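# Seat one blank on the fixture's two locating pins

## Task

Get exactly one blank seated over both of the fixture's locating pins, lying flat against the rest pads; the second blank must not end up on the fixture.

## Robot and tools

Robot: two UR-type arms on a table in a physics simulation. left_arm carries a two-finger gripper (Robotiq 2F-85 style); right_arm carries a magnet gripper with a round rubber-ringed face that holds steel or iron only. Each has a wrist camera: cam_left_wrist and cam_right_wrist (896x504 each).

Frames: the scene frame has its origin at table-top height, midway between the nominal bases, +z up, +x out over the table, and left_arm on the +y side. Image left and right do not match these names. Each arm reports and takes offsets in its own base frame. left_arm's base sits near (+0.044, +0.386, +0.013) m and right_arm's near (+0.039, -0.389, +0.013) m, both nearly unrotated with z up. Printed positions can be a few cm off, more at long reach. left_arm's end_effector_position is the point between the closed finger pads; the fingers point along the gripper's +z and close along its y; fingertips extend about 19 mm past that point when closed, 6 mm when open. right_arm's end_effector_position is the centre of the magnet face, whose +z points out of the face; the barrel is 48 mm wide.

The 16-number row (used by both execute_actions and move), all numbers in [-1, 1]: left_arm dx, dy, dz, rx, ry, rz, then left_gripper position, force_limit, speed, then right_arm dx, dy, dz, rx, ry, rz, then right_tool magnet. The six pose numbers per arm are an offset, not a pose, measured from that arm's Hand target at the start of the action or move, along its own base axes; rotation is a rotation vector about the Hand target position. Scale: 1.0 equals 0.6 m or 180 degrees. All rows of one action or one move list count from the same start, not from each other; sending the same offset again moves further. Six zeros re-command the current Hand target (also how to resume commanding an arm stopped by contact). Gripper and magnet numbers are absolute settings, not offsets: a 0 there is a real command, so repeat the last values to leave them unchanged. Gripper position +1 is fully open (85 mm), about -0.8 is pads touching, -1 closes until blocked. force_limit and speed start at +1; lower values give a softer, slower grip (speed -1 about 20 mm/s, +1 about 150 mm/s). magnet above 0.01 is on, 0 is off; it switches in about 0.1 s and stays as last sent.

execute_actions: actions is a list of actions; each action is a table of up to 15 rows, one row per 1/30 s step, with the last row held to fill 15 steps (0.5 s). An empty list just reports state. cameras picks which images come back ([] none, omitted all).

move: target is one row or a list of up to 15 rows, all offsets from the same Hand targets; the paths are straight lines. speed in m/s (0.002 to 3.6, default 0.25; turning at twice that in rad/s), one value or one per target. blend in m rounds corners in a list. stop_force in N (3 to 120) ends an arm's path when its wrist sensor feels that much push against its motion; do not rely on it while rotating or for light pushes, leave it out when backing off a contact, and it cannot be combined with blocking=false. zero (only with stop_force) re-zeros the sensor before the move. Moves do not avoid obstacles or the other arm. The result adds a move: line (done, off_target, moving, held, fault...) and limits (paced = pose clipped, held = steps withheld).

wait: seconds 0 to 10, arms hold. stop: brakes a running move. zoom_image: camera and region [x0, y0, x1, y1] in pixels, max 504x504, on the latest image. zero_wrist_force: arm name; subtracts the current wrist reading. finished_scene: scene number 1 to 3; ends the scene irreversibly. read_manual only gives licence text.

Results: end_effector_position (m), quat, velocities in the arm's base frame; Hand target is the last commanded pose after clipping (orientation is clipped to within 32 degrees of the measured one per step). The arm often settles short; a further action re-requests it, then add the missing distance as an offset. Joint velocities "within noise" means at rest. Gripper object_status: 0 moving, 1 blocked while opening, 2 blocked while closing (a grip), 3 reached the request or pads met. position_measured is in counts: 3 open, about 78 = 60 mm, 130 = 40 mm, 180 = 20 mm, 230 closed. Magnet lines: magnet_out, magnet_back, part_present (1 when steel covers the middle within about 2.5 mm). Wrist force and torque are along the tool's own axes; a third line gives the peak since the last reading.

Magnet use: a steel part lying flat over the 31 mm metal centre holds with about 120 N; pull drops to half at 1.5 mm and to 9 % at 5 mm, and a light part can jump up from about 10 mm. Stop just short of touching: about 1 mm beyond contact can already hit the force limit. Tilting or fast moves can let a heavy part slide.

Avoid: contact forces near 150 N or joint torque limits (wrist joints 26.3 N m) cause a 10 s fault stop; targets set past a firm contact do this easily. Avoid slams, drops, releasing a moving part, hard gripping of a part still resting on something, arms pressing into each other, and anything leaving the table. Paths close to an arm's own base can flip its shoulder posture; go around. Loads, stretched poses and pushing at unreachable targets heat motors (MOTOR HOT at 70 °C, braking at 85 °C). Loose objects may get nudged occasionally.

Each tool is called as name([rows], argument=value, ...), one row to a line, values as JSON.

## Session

execute_actions(actions=[], cameras=["cam_right_wrist"])

Scene clock: 0.00 s.
left_arm: end_effector_position=(+0.3720, -0.4771, +0.1402) position_measured=3 object_status=3 end_effector_quat_wxyz=(+0.331, +0.566, -0.532, +0.536) | right_arm: end_effector_position=(+0.5972, -0.0053, +0.0993) magnet_out=0 magnet_back=1 part_present=0 end_effector_quat_wxyz=(+0.320, -0.490, +0.585, +0.561)
Joint positions: left_arm=[-1.006 -0.856 2.268 -4.336 -1.866 -2.877] | right_arm=[-0.506 -0.77 1.396 -0.885 -0.701 0.555]
Joint velocities: within noise
Joint torques (N m): no reading
Motor temperatures (°C): left_arm=[31 24 29 29 39 30] | right_arm=[36 33 31 45 34 41]
Wrist force (N): no reading
Wrist torque (N m): no reading
Wrist force, peak (N): no reading
Hand target: left_arm +0.3720, -0.4771, +0.1402; +0.331, +0.566, -0.532, +0.536 | right_arm +0.5972, -0.0053, +0.0993; +0.320, -0.490, +0.585, +0.561
Images, in order (width x height): cam_right_wrist 896x504.

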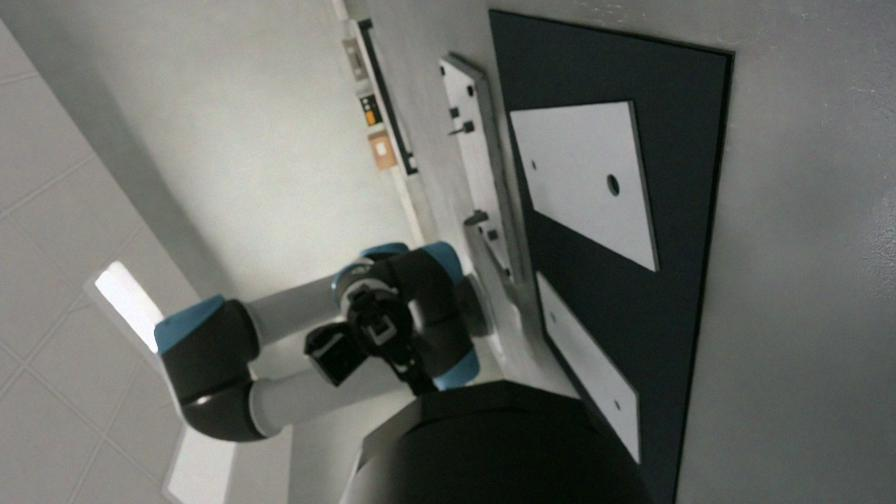

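move([
  [0,0,0.4,0,0,0,1,1,1,-0.05,-0.1,0.5,0,0,0,0],
  [-0.05,1.1,0.4,0,0,0,1,1,1,-0.05,-0.1,0.5,0,0,0,0],
], blend=[0.08,0], speed=0.5, cameras=[])

every number of target 2 of 2 must lie in its column's range; nothing of the call was run
Scene clock: 0.70 s.
left_arm: end_effector_position=(+0.3720, -0.4771, +0.1402) position_measured=3 object_status=3 end_effector_quat_wxyz=(+0.331, +0.566, -0.532, +0.536) | right_arm: end_effector_position=(+0.5972, -0.0053, +0.0993) magnet_out=0 magnet_back=1 part_present=0 end_effector_quat_wxyz=(+0.320, -0.490, +0.585, +0.561)
Joint positions: left_arm=[-1.006 -0.856 2.268 -4.336 -1.866 -2.877] | right_arm=[-0.506 -0.77 1.396 -0.885 -0.701 0.555]
Joint velocities: within noise
Joint torques (N m): left_arm=[0.89 -38.56 -7.21 -2.72 -0.01 -0.13] | right_arm=[-1.4 -46.41 -17.73 0.28 0.06 -0.33]
Motor temperatures (°C): left_arm=[31 24 29 29 39 30] | right_arm=[36 33 31 45 34 41]
Wrist force (N): left_arm=[0.1 0.2 -0.1] | right_arm=[0.1 0.2 0.0]
Wrist torque (N m): left_arm=[0.04 -0.01 0.00] | right_arm=[0.03 -0.02 0.00]
Wrist force, peak (N): left_arm=[0.0 0.4 -0.1] | right_arm=[0.4 0.3 -0.2]
Hand target: left_arm +0.3720, -0.4771, +0.1402; +0.331, +0.566, -0.532, +0.536 | right_arm +0.5972, -0.0053, +0.0993; +0.320, -0.490, +0.585, +0.561

move([
  [0,0,0.35,0,0,0,1,1,1,-0.05,-0.1,0.5,0,0,0,0],
  [0,0.92,0.35,0,0,0,1,1,1,-0.05,-0.1,0.5,0,0,0,0],
], blend=[0.08,0], speed=0.5, cameras=[])

move(target=[0,0,0,0,0,0,1,1,1,-0.245,0.525,0.117,0.025,-0.605,0.709,0], speed=0.6, cameras=["cam_right_wrist"])

Scene clock: 4.03 s.
left_arm: end_effector_position=(+0.3723, +0.0742, +0.3500) position_measured=3 object_status=3 end_effector_quat_wxyz=(+0.300, +0.551, -0.424, +0.654) | right_arm: end_effector_position=(+0.5672, -0.0653, +0.3993) magnet_out=0 magnet_back=1 part_present=0 end_effector_quat_wxyz=(+0.320, -0.490, +0.585, +0.561)
Joint positions: left_arm=[0.527 -1.39 2.331 -3.406 -3.196 -2.239] | right_arm=[-0.61 -1.01 0.994 -0.215 -0.801 0.518]
Joint velocities: within noise
Joint torques (N m): left_arm=[11.96 -37.13 -9.44 0.48 0.39 1.57] | right_arm=[-8.13 -35.12 -30.68 2.04 -1.32 -1.98]
Motor temperatures (°C): left_arm=[31 24 29 29 39 30] | right_arm=[36 33 31 45 34 41]
Wrist force (N): left_arm=[0.4 0.9 -0.6] | right_arm=[-0.4 0.6 0.4]
Wrist torque (N m): left_arm=[0.18 0.06 -0.07] | right_arm=[0.06 0.06 -0.02]
Wrist force, peak (N): left_arm=[-0.3 -0.4 -2.8] | right_arm=[-1.8 1.6 -0.4]
Hand target: left_arm +0.3723, +0.0742, +0.3500; +0.300, +0.551, -0.424, +0.654 (not the last commanded pose) | right_arm +0.5672, -0.0653, +0.3993; +0.320, -0.490, +0.585, +0.561
Off the commanded pose: left_arm 0.001 m, 19 deg | right_arm 0.000 m, 0 deg.
led back after a hold (left arm): the arm was led back toward your command in small steps, so it may still be short of it.
move: held (left_arm; a check stopped the path); limits=held
pose unreachable (left arm): on one or more control steps of this call, first in action 0 (counted from 0), this arm could not follow its commanded pose, so it was not sent that pose on those steps. It may still have moved: this result reports where it is.
cause: moving toward the commanded pose would bring two parts of the arm too close to each other (its gripper and another part of the arm, with joints 4 (wrist 1) to 6 (wrist 3) between them).
No camera images: "cameras" was empty.

Scene clock: 7.33 s.
left_arm: end_effector_position=(+0.3723, +0.0742, +0.3500) position_measured=3 object_status=3 end_effector_quat_wxyz=(+0.300, +0.551, -0.424, +0.654) | right_arm: end_effector_position=(+0.4202, +0.2496, +0.4695) magnet_out=0 magnet_back=1 part_present=0 end_effector_quat_wxyz=(+0.000, +0.848, +0.530, -0.001)
Joint positions: left_arm=[0.527 -1.392 2.332 -3.399 -3.196 -2.234] | right_arm=[0.26 -1.601 1.394 -1.361 -1.571 -0.857]
Joint velocities: within noise
Joint torques (N m): left_arm=[-9.5 -36.4 -8.54 0.21 0.16 1.56] | right_arm=[9.05 -31.26 -16.63 -4.49 -1.33 -2.01]
Motor temperatures (°C): left_arm=[31 24 29 29 39 30] | right_arm=[36 33 31 45 34 41]
Wrist force (N): left_arm=[0.2 0.7 -0.6] | right_arm=[-1.5 1.1 1.5]
Wrist torque (N m): left_arm=[0.14 0.10 -0.08] | right_arm=[0.14 -0.17 0.19]
Wrist force, peak (N): left_arm=[0.2 1.0 -0.9] | right_arm=[-0.3 2.0 2.3]
Hand target: left_arm +0.3723, +0.0742, +0.3500; +0.300, +0.551, -0.424, +0.654 | right_arm +0.4202, +0.2497, +0.4695; +0.000, +0.848, +0.530, -0.001
Off the commanded pose: left_arm 0.000 m, 0 deg | right_arm 0.000 m, 0 deg.
move: done
Images, in order (width x height): cam_right_wrist 896x504.

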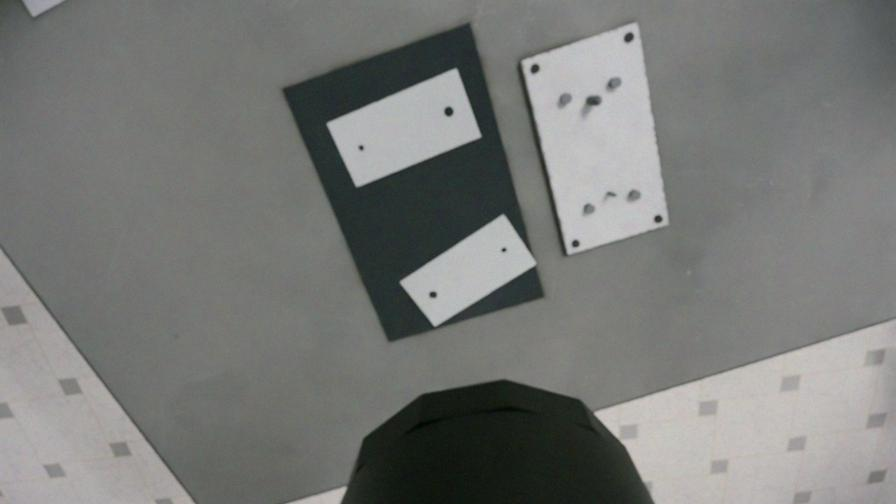

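move(target=[0,0,0,0,0,0,1,1,1,0.138,0.302,-0.512,0,0,0.0905,0], speed=0.5, cameras=["cam_right_wrist"])

zoom_image(camera="cam_right_wrist", region=[340, 20, 540, 170])

zoom_image(camera="cam_right_wrist", region=[340, 270, 540, 420])

move(target=[0,0,0,0,0,0,1,1,1,-0.177,-0.366,-0.0417,0,0,-0.470,0], speed=0.5, cameras=["cam_right_wrist"])

zoom_image(camera="cam_right_wrist", region=[350, 0, 650, 400])

Scene clock: 9.43 s.
left_arm: end_effector_position=(+0.3723, +0.0742, +0.3500) position_measured=3 object_status=3 end_effector_quat_wxyz=(+0.300, +0.551, -0.424, +0.654) | right_arm: end_effector_position=(+0.5029, +0.4308, +0.1623) magnet_out=0 magnet_back=1 part_present=0 end_effector_quat_wxyz=(+0.000, +0.764, +0.645, -0.001)
Joint positions: left_arm=[0.527 -1.392 2.332 -3.399 -3.196 -2.233] | right_arm=[0.506 -1.082 1.55 -2.036 -1.571 -0.896]
Joint velocities: within noise
Joint torques (N m): left_arm=[-9.73 -36.75 -9.89 0 0.18 1.69] | right_arm=[8.2 -33.98 -34.36 -4.34 -1.61 -1.97]
Motor temperatures (°C): left_arm=[31 24 29 29 39 30] | right_arm=[36 33 31 45 34 41]
Wrist force (N): left_arm=[0.2 0.9 -0.8] | right_arm=[-1.0 1.6 1.5]
Wrist torque (N m): left_arm=[0.17 0.10 -0.07] | right_arm=[0.15 -0.22 0.15]
Wrist force, peak (N): left_arm=[0.3 1.0 -0.9] | right_arm=[-0.1 1.6 3.8]
Hand target: left_arm +0.3723, +0.0742, +0.3500; +0.300, +0.551, -0.424, +0.654 | right_arm +0.5030, +0.4309, +0.1623; +0.000, +0.764, +0.645, -0.001
Off the commanded pose: left_arm 0.000 m, 0 deg | right_arm 0.000 m, 0 deg.
move: done
Images, in order (width x height): cam_right_wrist 896x504.

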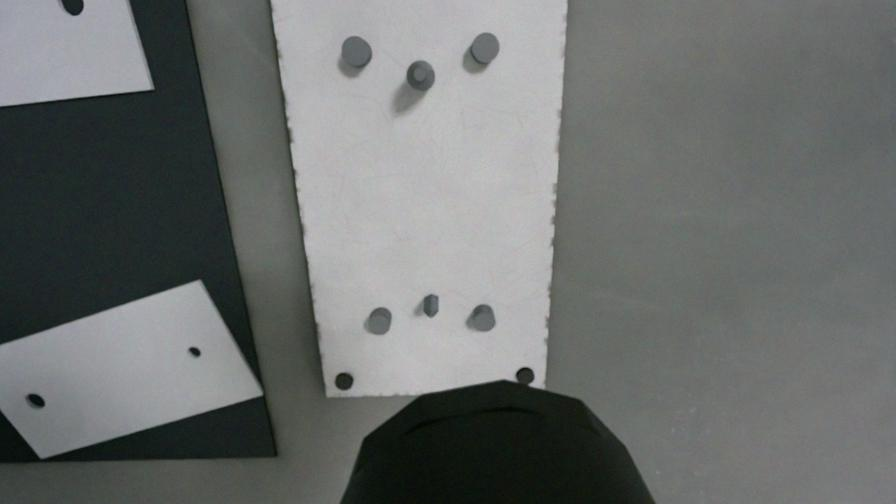

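Scaled by 2.520 from the camera's 896x504 image, which has a finer 1280x720 frame.

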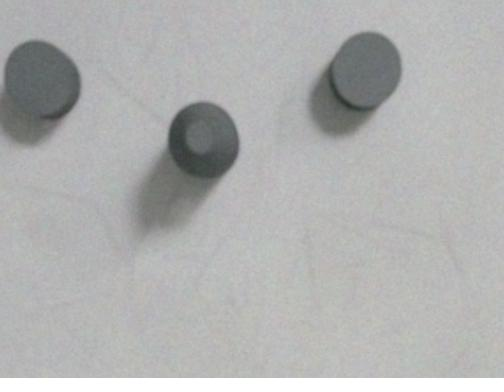

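Scaled by 2.520 from the camera's 896x504 image, which has a finer 1280x720 frame.

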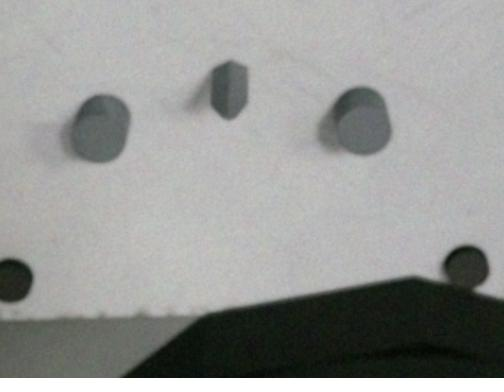

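Scene clock: 11.67 s.
left_arm: end_effector_position=(+0.3723, +0.0742, +0.3500) position_measured=3 object_status=3 end_effector_quat_wxyz=(+0.300, +0.551, -0.424, +0.654) | right_arm: end_effector_position=(+0.3968, +0.2113, +0.1372) magnet_out=0 magnet_back=1 part_present=0 end_effector_quat_wxyz=(-0.001, +0.999, -0.037, -0.001)
Joint positions: left_arm=[0.527 -1.392 2.332 -3.399 -3.196 -2.233] | right_arm=[0.187 -1.504 2.198 -2.264 -1.568 0.262]
Joint velocities: within noise
Joint torques (N m): left_arm=[-8.72 -36.1 -9.33 0.39 0.3 1.42] | right_arm=[-6.82 -30.04 -9.93 -4.63 -1.45 1.59]
Motor temperatures (°C): left_arm=[31 24 29 29 39 30] | right_arm=[36 33 31 45 34 41]
Wrist force (N): left_arm=[0.3 0.8 -0.6] | right_arm=[-1.5 1.7 1.2]
Wrist torque (N m): left_arm=[0.16 0.09 -0.08] | right_arm=[0.16 -0.17 0.16]
Wrist force, peak (N): left_arm=[0.3 1.1 -0.8] | right_arm=[-2.0 2.7 1.4]
Hand target: left_arm +0.3723, +0.0742, +0.3500; +0.300, +0.551, -0.424, +0.654 | right_arm +0.3968, +0.2113, +0.1372; -0.001, +0.999, -0.037, -0.001
Off the commanded pose: left_arm 0.000 m, 0 deg | right_arm 0.000 m, 0 deg.
move: done
Images, in order (width x height): cam_right_wrist 896x504.

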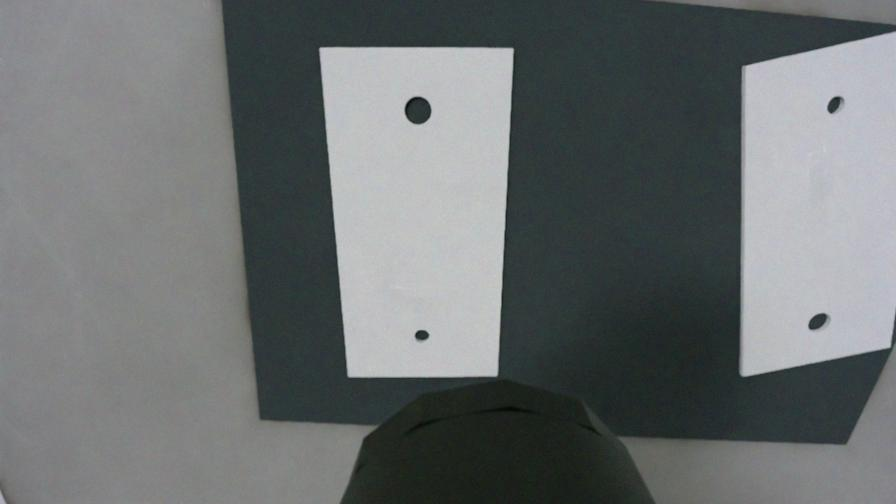

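Scaled by 1.260 from the camera's 896x504 image, which has a finer 1280x720 frame.

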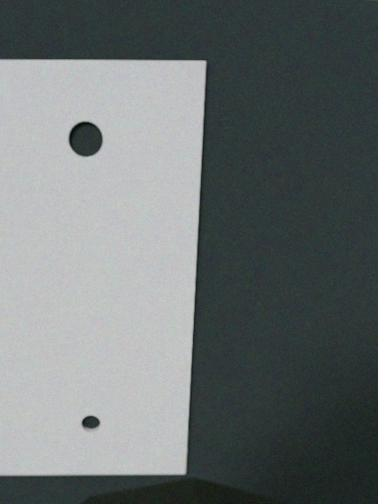

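move(target=[0,0,0,0,0,0,1,1,1,-0.0313,0.0023,-0.227,0,0,0,0], cameras=[])

move(target=[0,0,0,0,0,0,1,1,1,0,0,-0.05,0,0,0,0], speed=0.005, stop_force=4, cameras=["cam_right_wrist"])

move([
  [0,0,0,0,0,0,1,1,1,0,0,0,0,0,0,1],
], cameras=[])

Scene clock: 15.10 s.
left_arm: end_effector_position=(+0.3723, +0.0742, +0.3500) position_measured=3 object_status=3 end_effector_quat_wxyz=(+0.300, +0.551, -0.424, +0.654) | right_arm: end_effector_position=(+0.3780, +0.2126, +0.0011) magnet_out=0 magnet_back=1 part_present=0 end_effector_quat_wxyz=(-0.001, +0.999, -0.037, -0.001)
Joint positions: left_arm=[0.527 -1.392 2.332 -3.399 -3.196 -2.233] | right_arm=[0.199 -1.198 2.353 -2.725 -1.568 0.274]
Joint velocities: within noise
Joint torques (N m): left_arm=[-8.05 -36.67 -10.22 0.21 0.28 1.57] | right_arm=[7.45 -18.9 -3.51 -4.45 1.24 1.37]
Motor temperatures (°C): left_arm=[31 24 29 29 39 30] | right_arm=[36 33 31 45 34 41]
Wrist force (N): left_arm=[0.2 0.7 -0.6] | right_arm=[-1.1 1.6 1.1]
Wrist torque (N m): left_arm=[0.14 0.10 -0.08] | right_arm=[0.17 -0.21 0.15]
Wrist force, peak (N): left_arm=[0.3 1.1 -0.8] | right_arm=[-1.6 1.9 2.5]
Hand target: left_arm +0.3723, +0.0742, +0.3500; +0.300, +0.551, -0.424, +0.654 | right_arm +0.3780, +0.2126, +0.0010; -0.001, +0.999, -0.037, -0.001
Off the commanded pose: left_arm 0.000 m, 0 deg | right_arm 0.000 m, 0 deg.
move: done
No camera images: "cameras" was empty.

Scene clock: 17.93 s.
left_arm: end_effector_position=(+0.3723, +0.0742, +0.3500) position_measured=3 object_status=3 end_effector_quat_wxyz=(+0.300, +0.551, -0.424, +0.654) | right_arm: end_effector_position=(+0.3780, +0.2126, -0.0082) magnet_out=0 magnet_back=1 part_present=0 end_effector_quat_wxyz=(-0.001, +0.999, -0.037, -0.001)
Joint positions: left_arm=[0.527 -1.392 2.332 -3.399 -3.196 -2.233] | right_arm=[0.199 -1.169 2.356 -2.756 -1.568 0.274]
Joint velocities: within noise
Joint torques (N m): left_arm=[-9.61 -35.79 -9.32 -0.11 0.14 1.65] | right_arm=[4.66 -34.77 -15.23 -0.65 1.43 0.73]
Motor temperatures (°C): left_arm=[31 24 29 29 39 30] | right_arm=[36 33 31 45 34 41]
Wrist force (N): left_arm=[0.4 0.9 -0.8] | right_arm=[0.1 1.8 -2.8]
Wrist torque (N m): left_arm=[0.17 0.08 -0.08] | right_arm=[0.12 -0.13 0.15]
Wrist force, peak (N): left_arm=[0.2 1.1 -0.8] | right_arm=[-12.9 6.1 -24.1]
Hand target: left_arm +0.3723, +0.0742, +0.3500; +0.300, +0.551, -0.424, +0.654 | right_arm +0.3780, +0.2126, -0.0082; -0.001, +0.999, -0.037, -0.001 (not the last commanded pose)
Off the commanded pose: left_arm 0.000 m, 0 deg | right_arm 0.021 m, 0 deg.
move: contact (right_arm)
Images, in order (width x height): cam_right_wrist 896x504.

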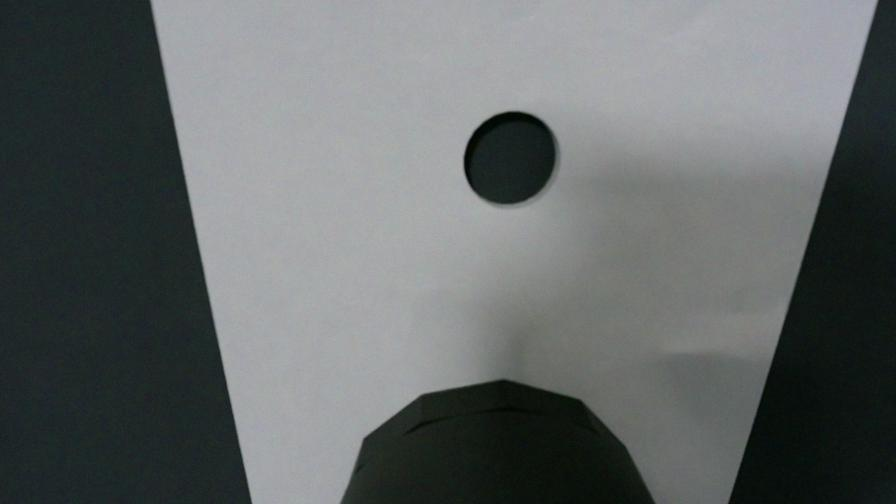

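Scene clock: 18.43 s.
left_arm: end_effector_position=(+0.3723, +0.0742, +0.3500) position_measured=3 object_status=3 end_effector_quat_wxyz=(+0.300, +0.551, -0.424, +0.654) | right_arm: end_effector_position=(+0.3780, +0.2126, -0.0082) magnet_out=1 magnet_back=0 part_present=1 end_effector_quat_wxyz=(-0.001, +0.999, -0.037, -0.001)
Joint positions: left_arm=[0.527 -1.392 2.332 -3.399 -3.196 -2.233] | right_arm=[0.199 -1.169 2.356 -2.756 -1.568 0.274]
Joint velocities: within noise
Joint torques (N m): left_arm=[-9.42 -36.71 -9.07 -0.15 0.31 1.65] | right_arm=[1.77 -34.25 -19.23 -2.78 1.2 0.3]
Motor temperatures (°C): left_arm=[31 24 29 29 39 30] | right_arm=[36 33 31 45 34 41]
Wrist force (N): left_arm=[0.2 1.0 -0.7] | right_arm=[-0.3 1.1 0.9]
Wrist torque (N m): left_arm=[0.20 0.10 -0.08] | right_arm=[-0.05 -0.10 0.10]
Wrist force, peak (N): left_arm=[0.2 1.0 -0.7] | right_arm=[0.4 1.9 -2.0]
Hand target: left_arm +0.3723, +0.0742, +0.3500; +0.300, +0.551, -0.424, +0.654 | right_arm +0.3780, +0.2126, -0.0082; -0.001, +0.999, -0.037, -0.001
Off the commanded pose: left_arm 0.000 m, 0 deg | right_arm 0.000 m, 0 deg.
move: done
No camera images: "cameras" was empty.

move([
  [0,0,0,0,0,0,1,1,1,0,0,0.02,0,0,0,1],
  [0,0,0,0,0,0,1,1,1,0,0,0.13,0,0,0,1],
  [0,0,0,0,0,0,1,1,1,0.181,0.3413,0.13,0,0,0.4805,1],
  [0,0,0,0,0,0,1,1,1,0.181,0.3413,0.0675,0,0,0.4805,1],
], speed=[0.04,0.25,0.4,0.2], blend=[0,0.03,0.03,0], cameras=["cam_right_wrist"])

zoom_image(camera="cam_right_wrist", region=[435, 85, 585, 235])

Scene clock: 21.93 s.
left_arm: end_effector_position=(+0.3723, +0.0742, +0.3500) position_measured=3 object_status=3 end_effector_quat_wxyz=(+0.300, +0.551, -0.424, +0.654) | right_arm: end_effector_position=(+0.4866, +0.4174, +0.0324) magnet_out=1 magnet_back=0 part_present=1 end_effector_quat_wxyz=(+0.000, +0.754, +0.657, -0.001)
Joint positions: left_arm=[0.527 -1.392 2.332 -3.399 -3.196 -2.233] | right_arm=[0.5 -0.944 1.725 -2.348 -1.571 -0.935]
Joint velocities: within noise
Joint torques (N m): left_arm=[-10.9 -35.96 -9.79 -0.23 0.26 1.67] | right_arm=[7.24 -36.31 -31.77 -4.49 1.44 -1.99]
Motor temperatures (°C): left_arm=[31 24 29 29 39 30] | right_arm=[36 33 31 45 34 41]
Wrist force (N): left_arm=[0.3 0.8 -0.7] | right_arm=[-0.7 1.7 3.9]
Wrist torque (N m): left_arm=[0.15 0.09 -0.08] | right_arm=[0.19 -0.28 0.18]
Wrist force, peak (N): left_arm=[0.1 1.1 -0.7] | right_arm=[-0.9 1.6 5.3]
Hand target: left_arm +0.3723, +0.0742, +0.3500; +0.300, +0.551, -0.424, +0.654 | right_arm +0.4866, +0.4174, +0.0323; +0.000, +0.754, +0.657, -0.001
Off the commanded pose: left_arm 0.000 m, 0 deg | right_arm 0.000 m, 0 deg.
move: done; blend cut to 0.0187 m at target 3
Images, in order (width x height): cam_right_wrist 896x504.

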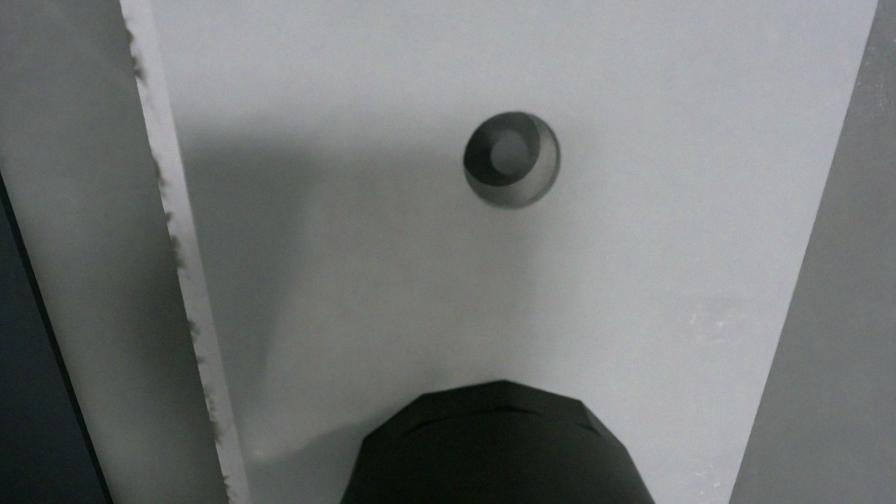

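Scaled by 3.360 from the camera's 896x504 image, which has a finer 1280x720 frame.

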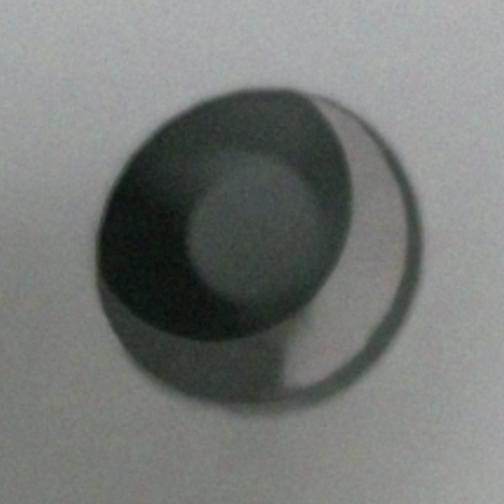

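move([
  [0,0,0,0,0,0,1,1,1,-0.0007,0.0001,-0.01,0,0,0,1],
  [0,0,0,0,0,0,1,1,1,-0.0007,0.0001,-0.05,0,0,0,1],
], speed=[0.015,0.006], stop_force=6, cameras=["cam_right_wrist"])

Scene clock: 25.17 s.
left_arm: end_effector_position=(+0.3723, +0.0742, +0.3500) position_measured=3 object_status=3 end_effector_quat_wxyz=(+0.300, +0.551, -0.424, +0.654) | right_arm: end_effector_position=(+0.4862, +0.4175, +0.0196) magnet_out=1 magnet_back=0 part_present=1 end_effector_quat_wxyz=(+0.000, +0.754, +0.657, -0.001)
Joint positions: left_arm=[0.527 -1.392 2.332 -3.399 -3.196 -2.233] | right_arm=[0.5 -0.923 1.73 -2.375 -1.571 -0.934]
Joint velocities: within noise
Joint torques (N m): left_arm=[-9.4 -37.74 -10 -0.19 0.13 1.54] | right_arm=[6.81 -54.75 -30.03 -2.21 1.5 0.16]
Motor temperatures (°C): left_arm=[31 24 29 29 39 30] | right_arm=[36 33 31 45 34 41]
Wrist force (N): left_arm=[0.2 0.8 -0.8] | right_arm=[-3.3 1.4 4.2]
Wrist torque (N m): left_arm=[0.15 0.11 -0.08] | right_arm=[0.20 -0.27 0.32]
Wrist force, peak (N): left_arm=[0.3 1.1 -0.8] | right_arm=[-8.5 -3.1 -4.1]
Hand target: left_arm +0.3723, +0.0742, +0.3500; +0.300, +0.551, -0.424, +0.654 | right_arm +0.4862, +0.4175, +0.0196; +0.000, +0.754, +0.657, -0.001 (not the last commanded pose)
Off the commanded pose: left_arm 0.000 m, 0 deg | right_arm 0.017 m, 0 deg.
move: contact (right_arm); path passed 1 of 2 targets
Images, in order (width x height): cam_right_wrist 896x504.

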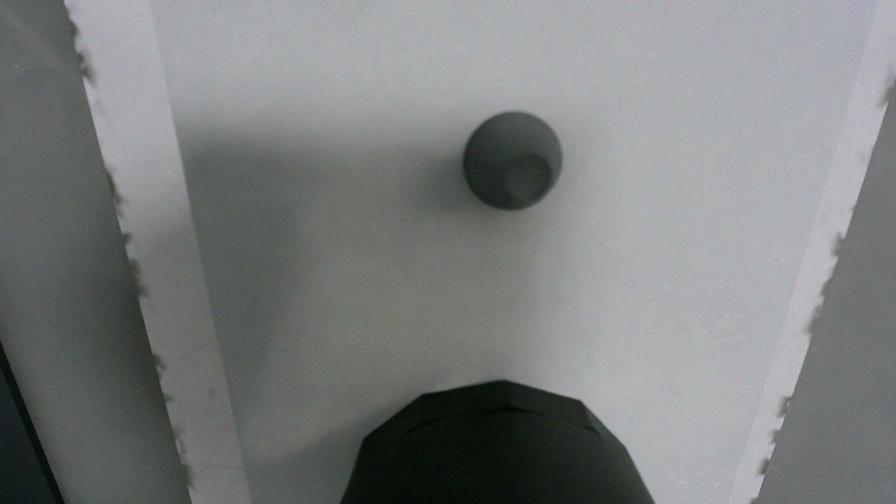

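move([
  [0,0,0,0,0,0,1,1,1,0,-0.0003,0.001,0,0,-0.0011,1],
], speed=0.02, cameras=[])

move([
  [0,0,0,0,0,0,1,1,1,0,0,-0.05,0,0,0,1],
], speed=0.006, stop_force=8, cameras=["cam_right_wrist"])

Scene clock: 26.10 s.
left_arm: end_effector_position=(+0.3723, +0.0742, +0.3500) position_measured=3 object_status=3 end_effector_quat_wxyz=(+0.300, +0.551, -0.424, +0.654) | right_arm: end_effector_position=(+0.4862, +0.4173, +0.0202) magnet_out=1 magnet_back=0 part_present=1 end_effector_quat_wxyz=(+0.000, +0.755, +0.656, -0.001)
Joint positions: left_arm=[0.527 -1.392 2.332 -3.399 -3.196 -2.233] | right_arm=[0.5 -0.924 1.73 -2.374 -1.571 -0.931]
Joint velocities: within noise
Joint torques (N m): left_arm=[-10.93 -35.97 -8.48 0.03 0.31 1.53] | right_arm=[-7.96 -53.74 -13.47 -2.1 1.52 1.87]
Motor temperatures (°C): left_arm=[31 24 29 29 39 30] | right_arm=[36 33 31 45 34 41]
Wrist force (N): left_arm=[0.3 0.9 -0.6] | right_arm=[-2.4 0.0 5.4]
Wrist torque (N m): left_arm=[0.17 0.09 -0.08] | right_arm=[0.11 -0.27 0.09]
Wrist force, peak (N): left_arm=[0.4 1.0 -0.7] | right_arm=[-3.1 -0.3 5.6]
Hand target: left_arm +0.3723, +0.0742, +0.3500; +0.300, +0.551, -0.424, +0.654 | right_arm +0.4862, +0.4173, +0.0202; +0.000, +0.755, +0.656, -0.001
Off the commanded pose: left_arm 0.000 m, 0 deg | right_arm 0.000 m, 0 deg.
move: done
No camera images: "cameras" was empty.

Scene clock: 27.80 s.
left_arm: end_effector_position=(+0.3723, +0.0742, +0.3500) position_measured=3 object_status=3 end_effector_quat_wxyz=(+0.300, +0.551, -0.424, +0.654) | right_arm: end_effector_position=(+0.4862, +0.4173, +0.0186) magnet_out=1 magnet_back=0 part_present=1 end_effector_quat_wxyz=(+0.000, +0.755, +0.656, -0.001)
Joint positions: left_arm=[0.527 -1.392 2.332 -3.399 -3.196 -2.233] | right_arm=[0.5 -0.921 1.731 -2.378 -1.571 -0.931]
Joint velocities: within noise
Joint torques (N m): left_arm=[-10.3 -36.05 -9.37 0.07 0.14 1.54] | right_arm=[-2.43 -53.21 -29.38 -1.95 1.17 -0.24]
Motor temperatures (°C): left_arm=[31 24 29 29 39 30] | right_arm=[36 33 31 45 34 41]
Wrist force (N): left_arm=[0.3 1.0 -0.7] | right_arm=[-2.6 1.1 4.3]
Wrist torque (N m): left_arm=[0.20 0.08 -0.08] | right_arm=[0.19 -0.27 0.28]
Wrist force, peak (N): left_arm=[0.1 1.1 -0.8] | right_arm=[-8.3 -3.3 -3.4]
Hand target: left_arm +0.3723, +0.0742, +0.3500; +0.300, +0.551, -0.424, +0.654 | right_arm +0.4862, +0.4173, +0.0186; +0.000, +0.755, +0.656, -0.001 (not the last commanded pose)
Off the commanded pose: left_arm 0.000 m, 0 deg | right_arm 0.028 m, 0 deg.
move: contact (right_arm)
Images, in order (width x height): cam_right_wrist 896x504.

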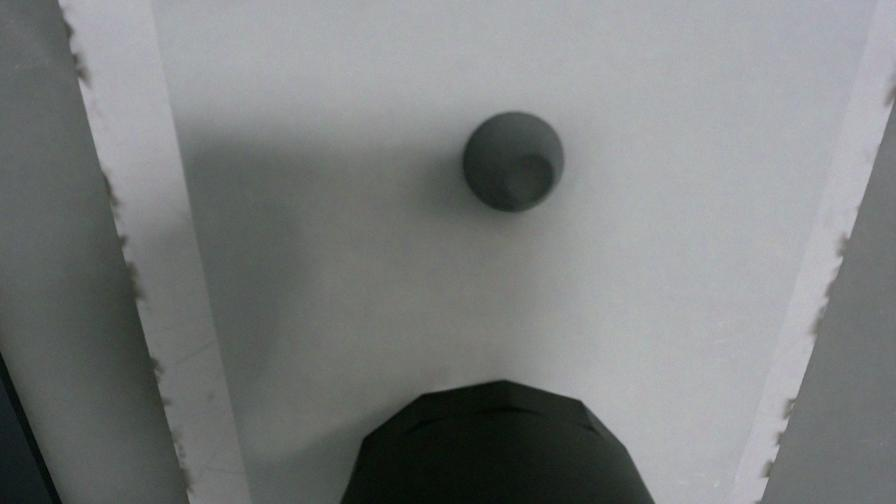

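move([
  [0,0,0,0,0,0,1,1,1,0,-0.0007,0.001,0,0,-0.0023,1],
], speed=0.02, cameras=[])

move([
  [0,0,0,0,0,0,1,1,1,0,0,-0.05,0,0,0,1],
], speed=0.006, stop_force=8, cameras=["cam_right_wrist"])

Scene clock: 28.67 s.
left_arm: end_effector_position=(+0.3723, +0.0742, +0.3500) position_measured=3 object_status=3 end_effector_quat_wxyz=(+0.300, +0.551, -0.424, +0.654) | right_arm: end_effector_position=(+0.4862, +0.4169, +0.0192) magnet_out=1 magnet_back=0 part_present=1 end_effector_quat_wxyz=(+0.000, +0.757, +0.653, -0.001)
Joint positions: left_arm=[0.527 -1.392 2.332 -3.399 -3.196 -2.233] | right_arm=[0.499 -0.923 1.732 -2.377 -1.571 -0.925]
Joint velocities: within noise
Joint torques (N m): left_arm=[-10.29 -34.43 -8.84 -0.23 0.31 1.64] | right_arm=[-9.81 -53.32 -11.98 -2.26 1.43 1.69]
Motor temperatures (°C): left_arm=[31 24 29 29 39 30] | right_arm=[36 33 31 45 34 41]
Wrist force (N): left_arm=[0.3 0.9 -0.6] | right_arm=[-1.8 -0.7 5.4]
Wrist torque (N m): left_arm=[0.17 0.09 -0.08] | right_arm=[0.10 -0.25 0.09]
Wrist force, peak (N): left_arm=[0.3 1.1 -0.6] | right_arm=[-3.9 -2.0 6.3]
Hand target: left_arm +0.3723, +0.0742, +0.3500; +0.300, +0.551, -0.424, +0.654 | right_arm +0.4862, +0.4169, +0.0192; +0.000, +0.757, +0.653, -0.001
Off the commanded pose: left_arm 0.000 m, 0 deg | right_arm 0.000 m, 0 deg.
move: done
No camera images: "cameras" was empty.

Scene clock: 30.17 s.
left_arm: end_effector_position=(+0.3723, +0.0742, +0.3500) position_measured=3 object_status=3 end_effector_quat_wxyz=(+0.300, +0.551, -0.424, +0.654) | right_arm: end_effector_position=(+0.4862, +0.4169, +0.0188) magnet_out=1 magnet_back=0 part_present=1 end_effector_quat_wxyz=(+0.000, +0.757, +0.653, -0.001)
Joint positions: left_arm=[0.527 -1.392 2.332 -3.399 -3.196 -2.233] | right_arm=[0.499 -0.922 1.732 -2.378 -1.571 -0.925]
Joint velocities: within noise
Joint torques (N m): left_arm=[-9.7 -36.06 -10.5 -0.19 0.34 1.44] | right_arm=[-8.62 -52.45 -28.08 -1.56 -1.62 0.93]
Motor temperatures (°C): left_arm=[31 24 29 29 39 30] | right_arm=[36 33 31 45 34 41]
Wrist force (N): left_arm=[0.3 0.9 -0.6] | right_arm=[3.8 0.2 5.6]
Wrist torque (N m): left_arm=[0.18 0.09 -0.08] | right_arm=[0.16 -0.24 -0.22]
Wrist force, peak (N): left_arm=[0.4 1.0 -0.8] | right_arm=[5.0 2.0 5.4]
Hand target: left_arm +0.3723, +0.0742, +0.3500; +0.300, +0.551, -0.424, +0.654 | right_arm +0.4862, +0.4169, +0.0188; +0.000, +0.757, +0.653, -0.001 (not the last commanded pose)
Off the commanded pose: left_arm 0.000 m, 0 deg | right_arm 0.030 m, 0 deg.
move: contact (right_arm)
Images, in order (width x height): cam_right_wrist 896x504.

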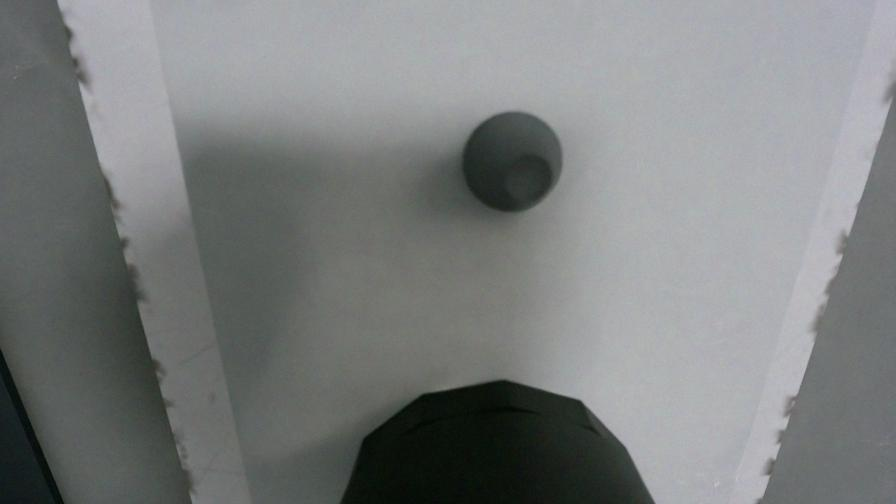

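move([
  [0,0,0,0,0,0,1,1,1,0,0.0003,0.0008,0,0,0.0013,1],
], speed=0.02, cameras=[])

move([
  [0,0,0,0,0,0,1,1,1,0,0,-0.05,0,0,0,1],
], speed=0.006, stop_force=8, cameras=["cam_right_wrist"])

zoom_image(camera="cam_right_wrist", region=[435, 85, 585, 235])

Scene clock: 31.03 s.
left_arm: end_effector_position=(+0.3723, +0.0742, +0.3500) position_measured=3 object_status=3 end_effector_quat_wxyz=(+0.300, +0.551, -0.424, +0.654) | right_arm: end_effector_position=(+0.4862, +0.4170, +0.0192) magnet_out=1 magnet_back=0 part_present=1 end_effector_quat_wxyz=(+0.000, +0.756, +0.655, -0.001)
Joint positions: left_arm=[0.527 -1.392 2.332 -3.399 -3.196 -2.233] | right_arm=[0.499 -0.923 1.731 -2.377 -1.571 -0.928]
Joint velocities: within noise
Joint torques (N m): left_arm=[-9.65 -35.89 -9.3 -0.12 -0.09 1.68] | right_arm=[7.81 -54.85 -30.76 -1.92 -1.17 -1.83]
Motor temperatures (°C): left_arm=[31 24 29 29 39 30] | right_arm=[36 33 31 45 34 41]
Wrist force (N): left_arm=[0.1 0.8 -0.7] | right_arm=[-0.9 0.0 4.8]
Wrist torque (N m): left_arm=[0.16 0.12 -0.08] | right_arm=[0.12 -0.25 0.18]
Wrist force, peak (N): left_arm=[0.2 1.1 -0.7] | right_arm=[3.9 0.0 5.9]
Hand target: left_arm +0.3723, +0.0742, +0.3500; +0.300, +0.551, -0.424, +0.654 | right_arm +0.4862, +0.4171, +0.0193; +0.000, +0.756, +0.655, -0.001
Off the commanded pose: left_arm 0.000 m, 0 deg | right_arm 0.000 m, 0 deg.
move: done
No camera images: "cameras" was empty.

Scene clock: 33.40 s.
left_arm: end_effector_position=(+0.3723, +0.0742, +0.3500) position_measured=3 object_status=3 end_effector_quat_wxyz=(+0.300, +0.551, -0.424, +0.654) | right_arm: end_effector_position=(+0.4862, +0.4171, +0.0123) magnet_out=1 magnet_back=0 part_present=1 end_effector_quat_wxyz=(+0.000, +0.756, +0.655, -0.001)
Joint positions: left_arm=[0.527 -1.392 2.332 -3.399 -3.196 -2.233] | right_arm=[0.499 -0.911 1.733 -2.391 -1.571 -0.929]
Joint velocities: within noise
Joint torques (N m): left_arm=[-9.74 -37.32 -9.32 -0.39 0.25 1.25] | right_arm=[0.35 -53.05 -28.15 -1.22 1.23 -1.15]
Motor temperatures (°C): left_arm=[31 24 29 29 39 30] | right_arm=[36 33 31 45 34 41]
Wrist force (N): left_arm=[0.2 0.9 -0.6] | right_arm=[-0.1 1.2 2.7]
Wrist torque (N m): left_arm=[0.17 0.10 -0.08] | right_arm=[0.05 -0.19 0.11]
Wrist force, peak (N): left_arm=[0.4 0.9 -0.9] | right_arm=[-7.2 -6.7 -6.9]
Hand target: left_arm +0.3723, +0.0742, +0.3500; +0.300, +0.551, -0.424, +0.654 | right_arm +0.4862, +0.4171, +0.0123; +0.000, +0.756, +0.655, -0.001 (not the last commanded pose)
Off the commanded pose: left_arm 0.000 m, 0 deg | right_arm 0.023 m, 0 deg.
move: contact (right_arm)
Images, in order (width x height): cam_right_wrist 896x504.

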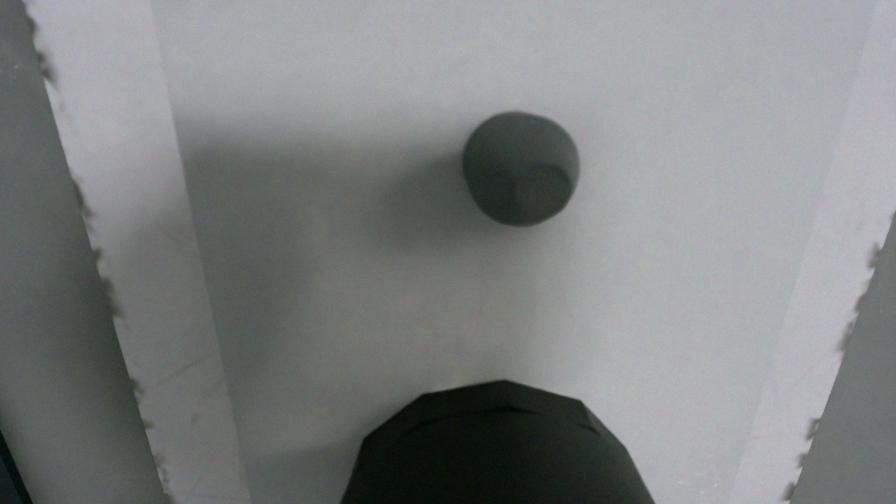

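Scaled by 3.360 from the camera's 896x504 image, which has a finer 1280x720 frame.

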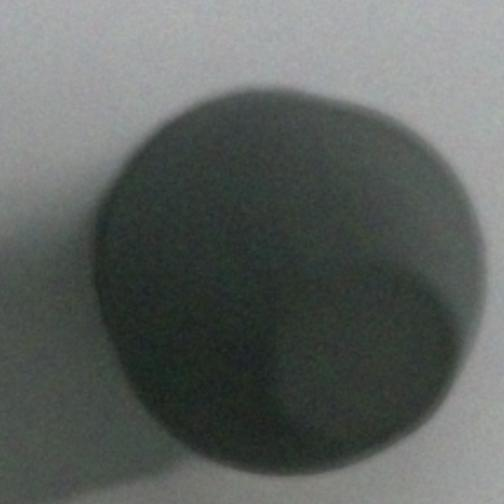

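move([
  [0,0,0,0,0,0,1,1,1,0,0,-0.01,0,0,0,1],
], speed=0.004, stop_force=12, cameras=[])

move([
  [0,0,0,0,0,0,1,1,1,0,0,0.0003,0,0,0,0],
], cameras=[])

move([
  [0,0,0,0,0,0,1,1,1,0,0,0.02,0,0,0,0],
  [0,0,0,0,0,0,1,1,1,0,0,0.25,0,0,0,0],
], speed=[0.05,0.3], cameras=["cam_right_wrist"])

zoom_image(camera="cam_right_wrist", region=[340, 20, 640, 400])

Scene clock: 34.77 s.
left_arm: end_effector_position=(+0.3723, +0.0742, +0.3500) position_measured=3 object_status=3 end_effector_quat_wxyz=(+0.300, +0.551, -0.424, +0.654) | right_arm: end_effector_position=(+0.4862, +0.4171, +0.0122) magnet_out=1 magnet_back=0 part_present=1 end_effector_quat_wxyz=(+0.000, +0.756, +0.655, -0.001)
Joint positions: left_arm=[0.527 -1.392 2.332 -3.399 -3.196 -2.233] | right_arm=[0.499 -0.91 1.733 -2.391 -1.571 -0.929]
Joint velocities: within noise
Joint torques (N m): left_arm=[-9.26 -36.34 -8.07 -0.17 0.14 1.68] | right_arm=[-0.03 -48.26 -19.4 -2.09 1.24 -1.08]
Motor temperatures (°C): left_arm=[31 24 29 29 39 30] | right_arm=[36 33 31 45 34 41]
Wrist force (N): left_arm=[0.2 0.9 -0.7] | right_arm=[-6.6 -7.6 -6.8]
Wrist torque (N m): left_arm=[0.17 0.10 -0.08] | right_arm=[-0.31 0.04 0.10]
Wrist force, peak (N): left_arm=[0.3 1.1 -0.7] | right_arm=[-13.3 -14.0 -15.4]
Hand target: left_arm +0.3723, +0.0742, +0.3500; +0.300, +0.551, -0.424, +0.654 | right_arm +0.4862, +0.4171, +0.0122; +0.000, +0.756, +0.655, -0.001 (not the last commanded pose)
Off the commanded pose: left_arm 0.000 m, 0 deg | right_arm 0.006 m, 0 deg.
move: contact (right_arm)
No camera images: "cameras" was empty.

Scene clock: 35.47 s.
left_arm: end_effector_position=(+0.3723, +0.0742, +0.3500) position_measured=3 object_status=3 end_effector_quat_wxyz=(+0.300, +0.551, -0.424, +0.654) | right_arm: end_effector_position=(+0.4862, +0.4171, +0.0123) magnet_out=0 magnet_back=1 part_present=0 end_effector_quat_wxyz=(+0.000, +0.756, +0.655, -0.001)
Joint positions: left_arm=[0.527 -1.392 2.332 -3.399 -3.196 -2.233] | right_arm=[0.499 -0.911 1.733 -2.391 -1.571 -0.929]
Joint velocities: within noise
Joint torques (N m): left_arm=[-8.8 -36.08 -9.81 -0.18 0.21 1.6] | right_arm=[0.43 -51.22 -25.11 -1.02 1.18 -1.23]
Motor temperatures (°C): left_arm=[31 24 29 29 39 30] | right_arm=[36 33 31 45 33 41]
Wrist force (N): left_arm=[0.2 1.2 -0.7] | right_arm=[-0.8 1.4 1.7]
Wrist torque (N m): left_arm=[0.22 0.10 -0.08] | right_arm=[0.16 -0.24 0.17]
Wrist force, peak (N): left_arm=[0.2 1.2 -0.7] | right_arm=[-5.4 -6.0 -5.0]
Hand target: left_arm +0.3723, +0.0742, +0.3500; +0.300, +0.551, -0.424, +0.654 | right_arm +0.4862, +0.4171, +0.0124; +0.000, +0.756, +0.655, -0.001
Off the commanded pose: left_arm 0.000 m, 0 deg | right_arm 0.000 m, 0 deg.
move: done
No camera images: "cameras" was empty.

Scene clock: 36.93 s.
left_arm: end_effector_position=(+0.3723, +0.0742, +0.3500) position_measured=3 object_status=3 end_effector_quat_wxyz=(+0.300, +0.551, -0.424, +0.654) | right_arm: end_effector_position=(+0.4862, +0.4171, +0.1623) magnet_out=0 magnet_back=1 part_present=0 end_effector_quat_wxyz=(+0.000, +0.756, +0.655, -0.001)
Joint positions: left_arm=[0.527 -1.392 2.332 -3.399 -3.196 -2.233] | right_arm=[0.5 -1.128 1.622 -2.062 -1.571 -0.929]
Joint velocities: within noise
Joint torques (N m): left_arm=[-9.19 -35.88 -10.44 -0.41 -0.02 1.52] | right_arm=[-7.69 -47.69 -33.2 -1.12 -1.51 -1.69]
Motor temperatures (°C): left_arm=[31 24 29 29 39 30] | right_arm=[36 33 31 45 33 41]
Wrist force (N): left_arm=[0.2 0.7 -0.8] | right_arm=[-1.0 1.6 1.5]
Wrist torque (N m): left_arm=[0.15 0.10 -0.08] | right_arm=[0.15 -0.23 0.16]
Wrist force, peak (N): left_arm=[0.5 1.1 -0.8] | right_arm=[-0.9 1.6 3.5]
Hand target: left_arm +0.3723, +0.0742, +0.3500; +0.300, +0.551, -0.424, +0.654 | right_arm +0.4862, +0.4171, +0.1624; +0.000, +0.756, +0.655, -0.001
Off the commanded pose: left_arm 0.000 m, 0 deg | right_arm 0.000 m, 0 deg.
move: done
Images, in order (width x height): cam_right_wrist 896x504.

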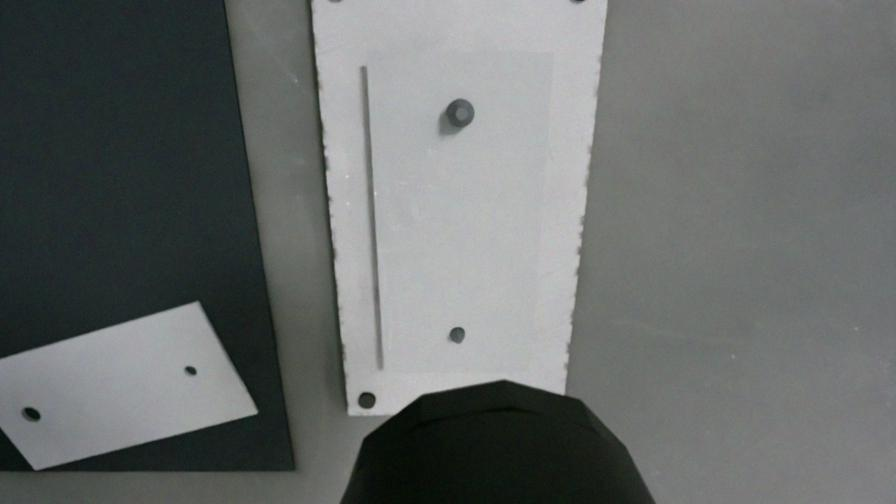

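Scaled by 1.326 from the camera's 896x504 image, which has a finer 1280x720 frame.

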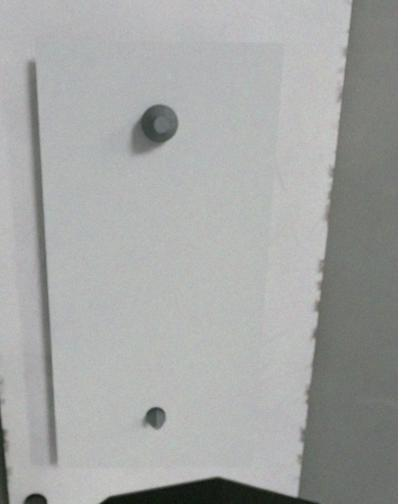

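finished_scene(scene=2)

The scene is finished: the task was done.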